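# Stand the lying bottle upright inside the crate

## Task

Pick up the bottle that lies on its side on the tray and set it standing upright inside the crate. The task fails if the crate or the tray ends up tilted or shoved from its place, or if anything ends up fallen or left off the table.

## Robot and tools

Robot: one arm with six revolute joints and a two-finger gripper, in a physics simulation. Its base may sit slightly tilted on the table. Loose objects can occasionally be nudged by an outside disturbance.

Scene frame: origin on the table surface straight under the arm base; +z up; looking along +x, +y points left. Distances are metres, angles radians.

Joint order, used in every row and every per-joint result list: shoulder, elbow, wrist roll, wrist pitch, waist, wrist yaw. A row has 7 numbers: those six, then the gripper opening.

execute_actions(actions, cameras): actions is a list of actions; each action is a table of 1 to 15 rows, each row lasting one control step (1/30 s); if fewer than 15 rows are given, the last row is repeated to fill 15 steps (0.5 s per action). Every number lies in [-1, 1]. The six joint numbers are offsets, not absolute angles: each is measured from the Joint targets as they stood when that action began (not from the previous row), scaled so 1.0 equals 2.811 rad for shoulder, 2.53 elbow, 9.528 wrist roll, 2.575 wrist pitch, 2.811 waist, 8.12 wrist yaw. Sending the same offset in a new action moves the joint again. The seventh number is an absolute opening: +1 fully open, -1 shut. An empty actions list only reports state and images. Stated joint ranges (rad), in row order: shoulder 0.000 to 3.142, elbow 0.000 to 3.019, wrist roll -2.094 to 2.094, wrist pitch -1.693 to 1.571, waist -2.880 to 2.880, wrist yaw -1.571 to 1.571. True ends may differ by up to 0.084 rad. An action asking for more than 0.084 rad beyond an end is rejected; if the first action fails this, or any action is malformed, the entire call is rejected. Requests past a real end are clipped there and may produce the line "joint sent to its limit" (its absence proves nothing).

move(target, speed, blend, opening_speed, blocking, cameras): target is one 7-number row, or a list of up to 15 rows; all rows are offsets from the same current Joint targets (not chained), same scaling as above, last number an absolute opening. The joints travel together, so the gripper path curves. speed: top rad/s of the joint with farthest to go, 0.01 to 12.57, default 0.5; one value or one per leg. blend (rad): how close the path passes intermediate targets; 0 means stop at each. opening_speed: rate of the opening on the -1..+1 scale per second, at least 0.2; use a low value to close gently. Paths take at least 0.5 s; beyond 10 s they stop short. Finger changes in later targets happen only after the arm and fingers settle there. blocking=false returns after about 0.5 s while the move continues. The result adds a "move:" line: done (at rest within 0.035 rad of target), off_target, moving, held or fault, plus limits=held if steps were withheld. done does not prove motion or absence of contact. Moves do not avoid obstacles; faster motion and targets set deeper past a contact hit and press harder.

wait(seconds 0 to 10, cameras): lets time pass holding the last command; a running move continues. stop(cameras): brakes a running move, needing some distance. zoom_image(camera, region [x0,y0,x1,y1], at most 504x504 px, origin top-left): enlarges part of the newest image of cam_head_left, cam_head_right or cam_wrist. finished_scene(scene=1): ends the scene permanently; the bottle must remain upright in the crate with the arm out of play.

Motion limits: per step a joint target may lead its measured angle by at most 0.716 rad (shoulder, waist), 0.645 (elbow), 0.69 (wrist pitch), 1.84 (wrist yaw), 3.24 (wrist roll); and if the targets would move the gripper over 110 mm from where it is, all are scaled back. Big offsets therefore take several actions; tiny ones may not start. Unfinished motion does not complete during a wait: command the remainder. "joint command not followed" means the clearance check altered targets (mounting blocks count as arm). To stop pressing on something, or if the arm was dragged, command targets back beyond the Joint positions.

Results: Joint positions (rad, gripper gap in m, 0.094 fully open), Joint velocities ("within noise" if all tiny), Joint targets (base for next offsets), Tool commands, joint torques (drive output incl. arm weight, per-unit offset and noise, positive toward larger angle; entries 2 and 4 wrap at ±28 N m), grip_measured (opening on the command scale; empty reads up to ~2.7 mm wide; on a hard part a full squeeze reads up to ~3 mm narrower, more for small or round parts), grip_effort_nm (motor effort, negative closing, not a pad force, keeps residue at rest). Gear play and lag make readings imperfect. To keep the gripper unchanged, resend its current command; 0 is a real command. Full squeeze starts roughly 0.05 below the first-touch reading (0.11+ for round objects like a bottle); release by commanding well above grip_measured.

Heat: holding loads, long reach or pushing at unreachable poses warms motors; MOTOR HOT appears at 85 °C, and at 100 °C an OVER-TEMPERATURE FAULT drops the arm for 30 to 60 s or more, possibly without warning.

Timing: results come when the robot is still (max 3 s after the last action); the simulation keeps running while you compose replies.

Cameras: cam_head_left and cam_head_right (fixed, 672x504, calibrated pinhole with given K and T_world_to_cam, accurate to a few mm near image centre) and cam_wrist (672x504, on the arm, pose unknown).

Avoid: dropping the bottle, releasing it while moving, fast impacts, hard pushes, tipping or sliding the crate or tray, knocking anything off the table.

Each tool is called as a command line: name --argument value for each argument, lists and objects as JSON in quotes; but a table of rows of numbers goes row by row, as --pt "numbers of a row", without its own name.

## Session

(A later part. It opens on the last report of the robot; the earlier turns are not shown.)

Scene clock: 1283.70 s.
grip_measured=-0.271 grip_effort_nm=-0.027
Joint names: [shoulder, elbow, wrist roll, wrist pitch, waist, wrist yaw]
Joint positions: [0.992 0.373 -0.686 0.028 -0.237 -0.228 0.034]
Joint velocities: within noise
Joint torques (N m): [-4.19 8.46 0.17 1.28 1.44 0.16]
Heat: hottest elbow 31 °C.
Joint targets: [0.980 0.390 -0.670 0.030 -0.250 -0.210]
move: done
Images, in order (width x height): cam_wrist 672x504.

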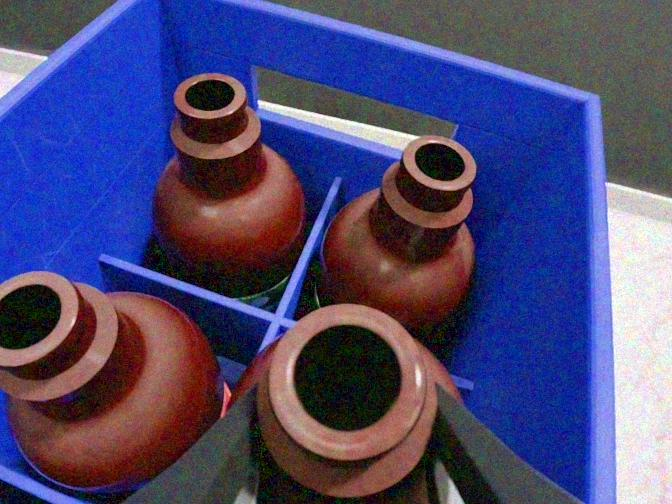

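move --target '[0,0,0,0,0,0,-0.23]' --opening_speed 0.2 --cameras '["cam_wrist"]'

Scene clock: 1287.07 s.
grip_measured=-0.232 grip_effort_nm=0.090
Joint names: [shoulder, elbow, wrist roll, wrist pitch, waist, wrist yaw]
Joint positions: [0.986 0.373 -0.687 0.03 -0.246 -0.228 0.036]
Joint velocities: within noise
Joint torques (N m): [-3.55 8.5 0.16 1.28 1.49 0.18]
Heat: hottest elbow 31 °C.
Joint targets: [0.980 0.390 -0.670 0.030 -0.250 -0.210]
move: done
Images, in order (width x height): cam_wrist 672x504.

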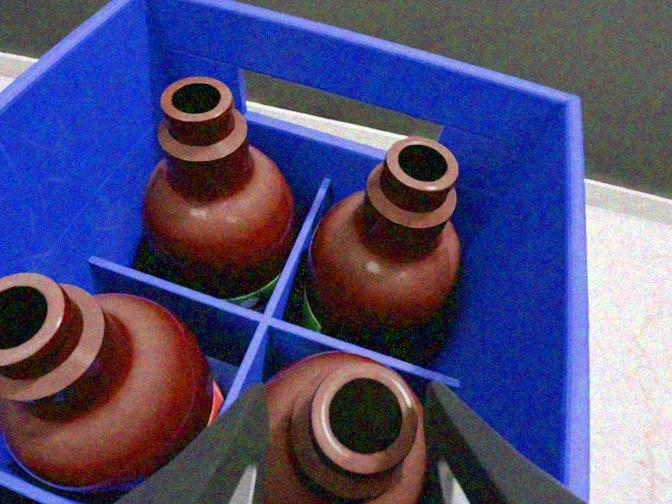

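move --target '[0,0,0,0,0,0,0.0]' --opening_speed 0.4 --cameras '["cam_wrist","cam_head_right"]'

zoom_image --camera "cam_head_right" --region '[260, 170, 380, 290]'

Scene clock: 1291.33 s.
grip_measured=-0.002 grip_effort_nm=0.090
Joint names: [shoulder, elbow, wrist roll, wrist pitch, waist, wrist yaw]
Joint positions: [0.986 0.373 -0.687 0.03 -0.24 -0.228 0.047]
Joint velocities: within noise
Joint torques (N m): [-3.6 8.49 0.17 1.25 1.44 0.17]
Heat: hottest elbow 31 °C.
Joint targets: [0.980 0.390 -0.670 0.030 -0.250 -0.210]
move: done
Images, in order (width x height): cam_head_right 672x504, cam_wrist 672x504.

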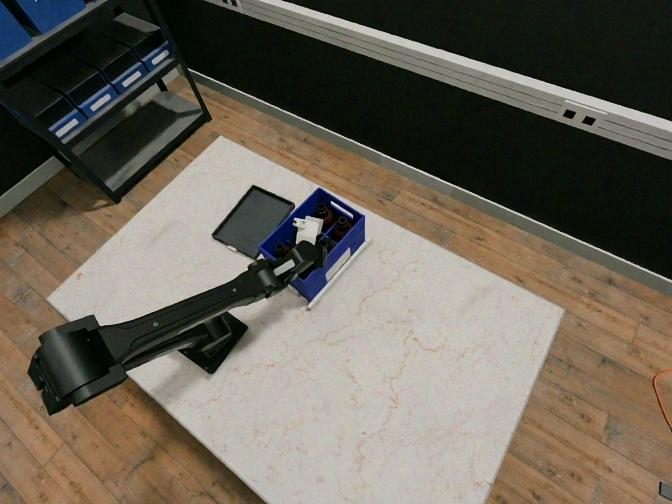

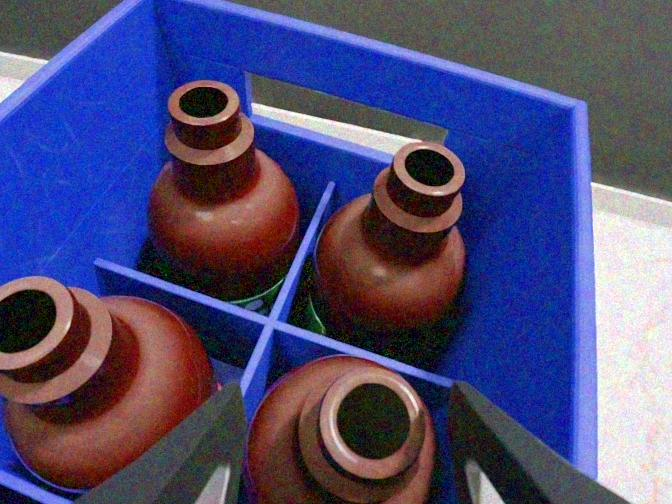

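Scaled by 4.200 from the camera's 672x504 image, which has a finer 960x720 frame.

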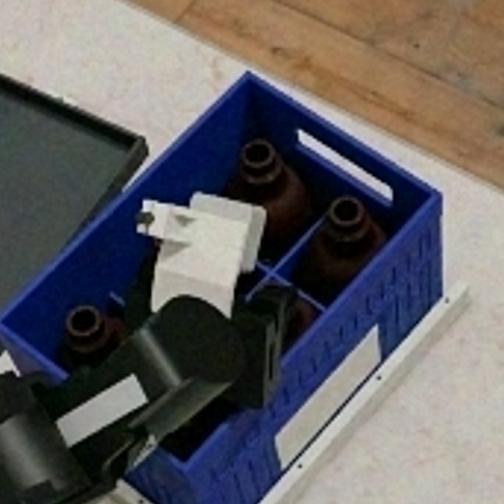

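move --pt "-0.0203 0.0237 0.0031 -0.0435 0.0174 0.0049 0.0" --pt "-0.0455 0.0858 0.0115 -0.1282 0.0617 0.0166 0.0" --speed '[0.15,0.35]' --cameras '["cam_wrist","cam_head_right","cam_head_left"]'

Scene clock: 1302.57 s.
grip_measured=-0.001 grip_effort_nm=0.076
Joint names: [shoulder, elbow, wrist roll, wrist pitch, waist, wrist yaw]
Joint positions: [0.87 0.549 -0.575 -0.296 -0.096 -0.074 0.047]
Joint velocities: within noise
Joint torques (N m): [-4.19 13.31 0.12 1.01 3.14 -0.24]
Heat: hottest elbow 32 °C.
Joint targets: [0.852 0.607 -0.560 -0.300 -0.077 -0.075]
move: off_target; the elbow is farthest, 0.058 rad from its target

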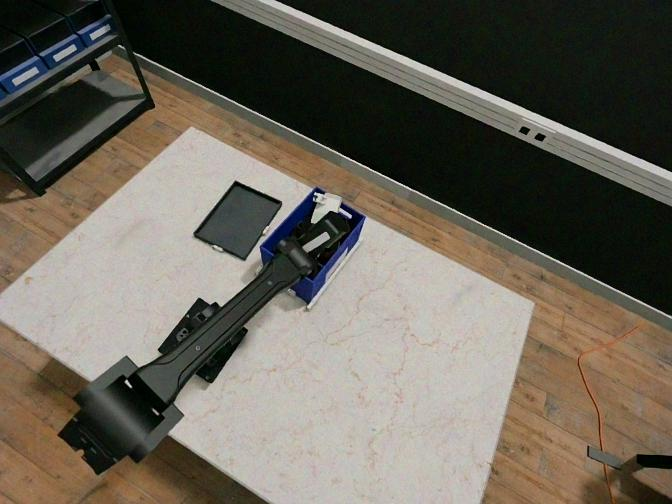

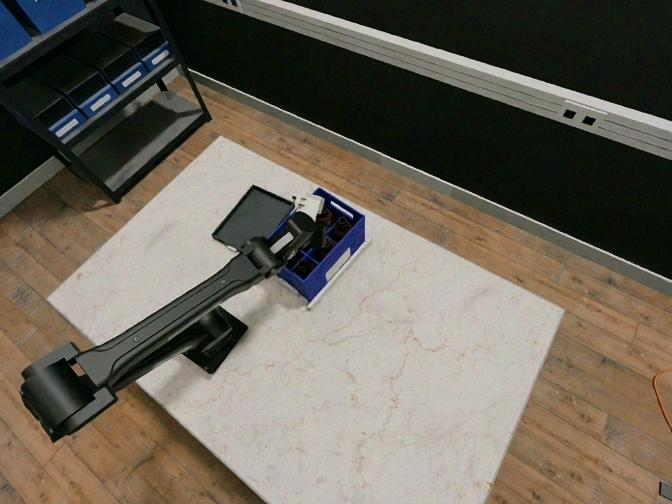

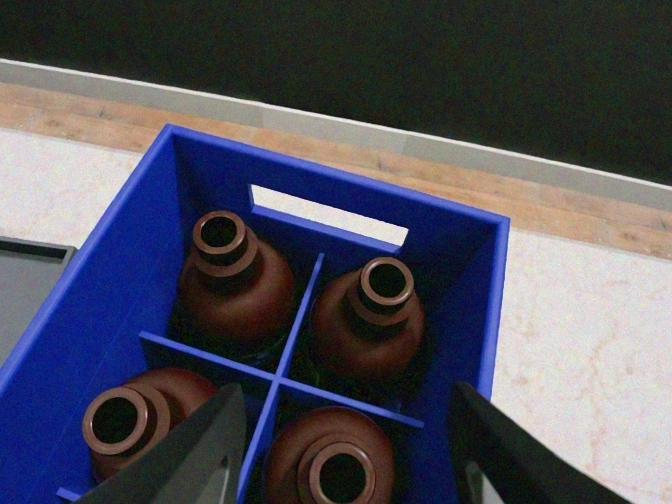

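move --target '[-0.03,0.09,0,-0.06,0.02,0,0.0]' --speed 0.4 --cameras '["cam_wrist","cam_head_right"]'

zoom_image --camera "cam_head_right" --region '[200, 170, 400, 320]'

Scene clock: 1305.93 s.
grip_measured=-0.001 grip_effort_nm=0.076
Joint names: [shoulder, elbow, wrist roll, wrist pitch, waist, wrist yaw]
Joint positions: [0.781 0.778 -0.574 -0.449 -0.039 -0.074 0.047]
Joint velocities: within noise
Joint torques (N m): [-3.49 13.98 0.14 1.22 2.9 -0.24]
Heat: hottest elbow 32 °C.
Joint targets: [0.768 0.835 -0.560 -0.455 -0.020 -0.075]
move: off_target; the elbow is farthest, 0.057 rad from its target
Images, in order (width x height): cam_head_right 672x504, cam_wrist 672x504.

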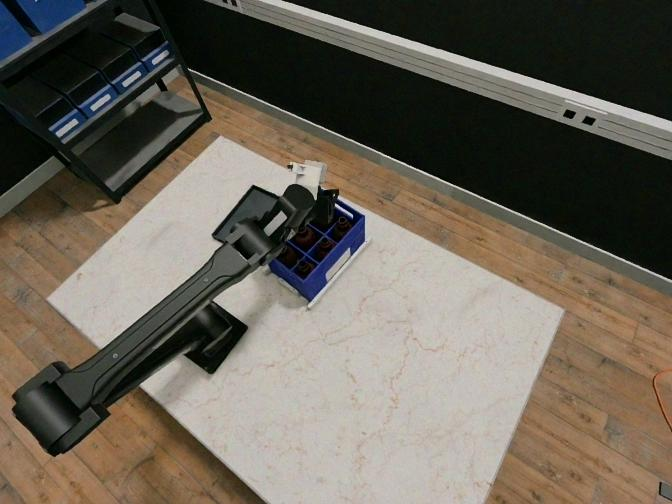

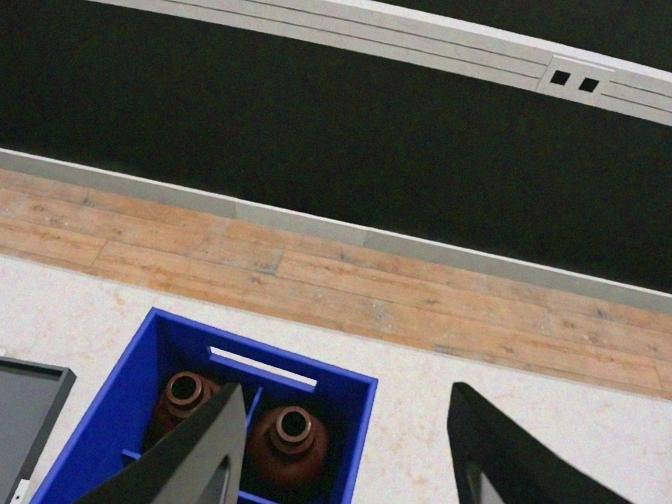

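Scaled by 2.520 from the camera's 672x504 image, which has a finer 960x720 frame.

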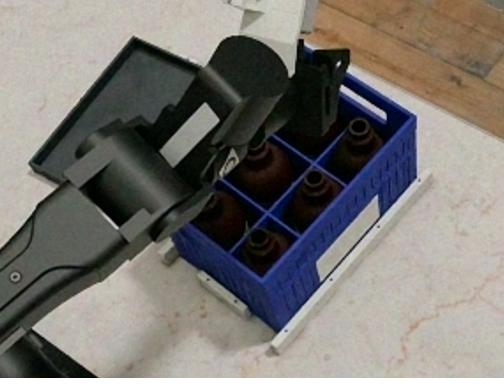

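finished_scene

The scene is finished: the task was done.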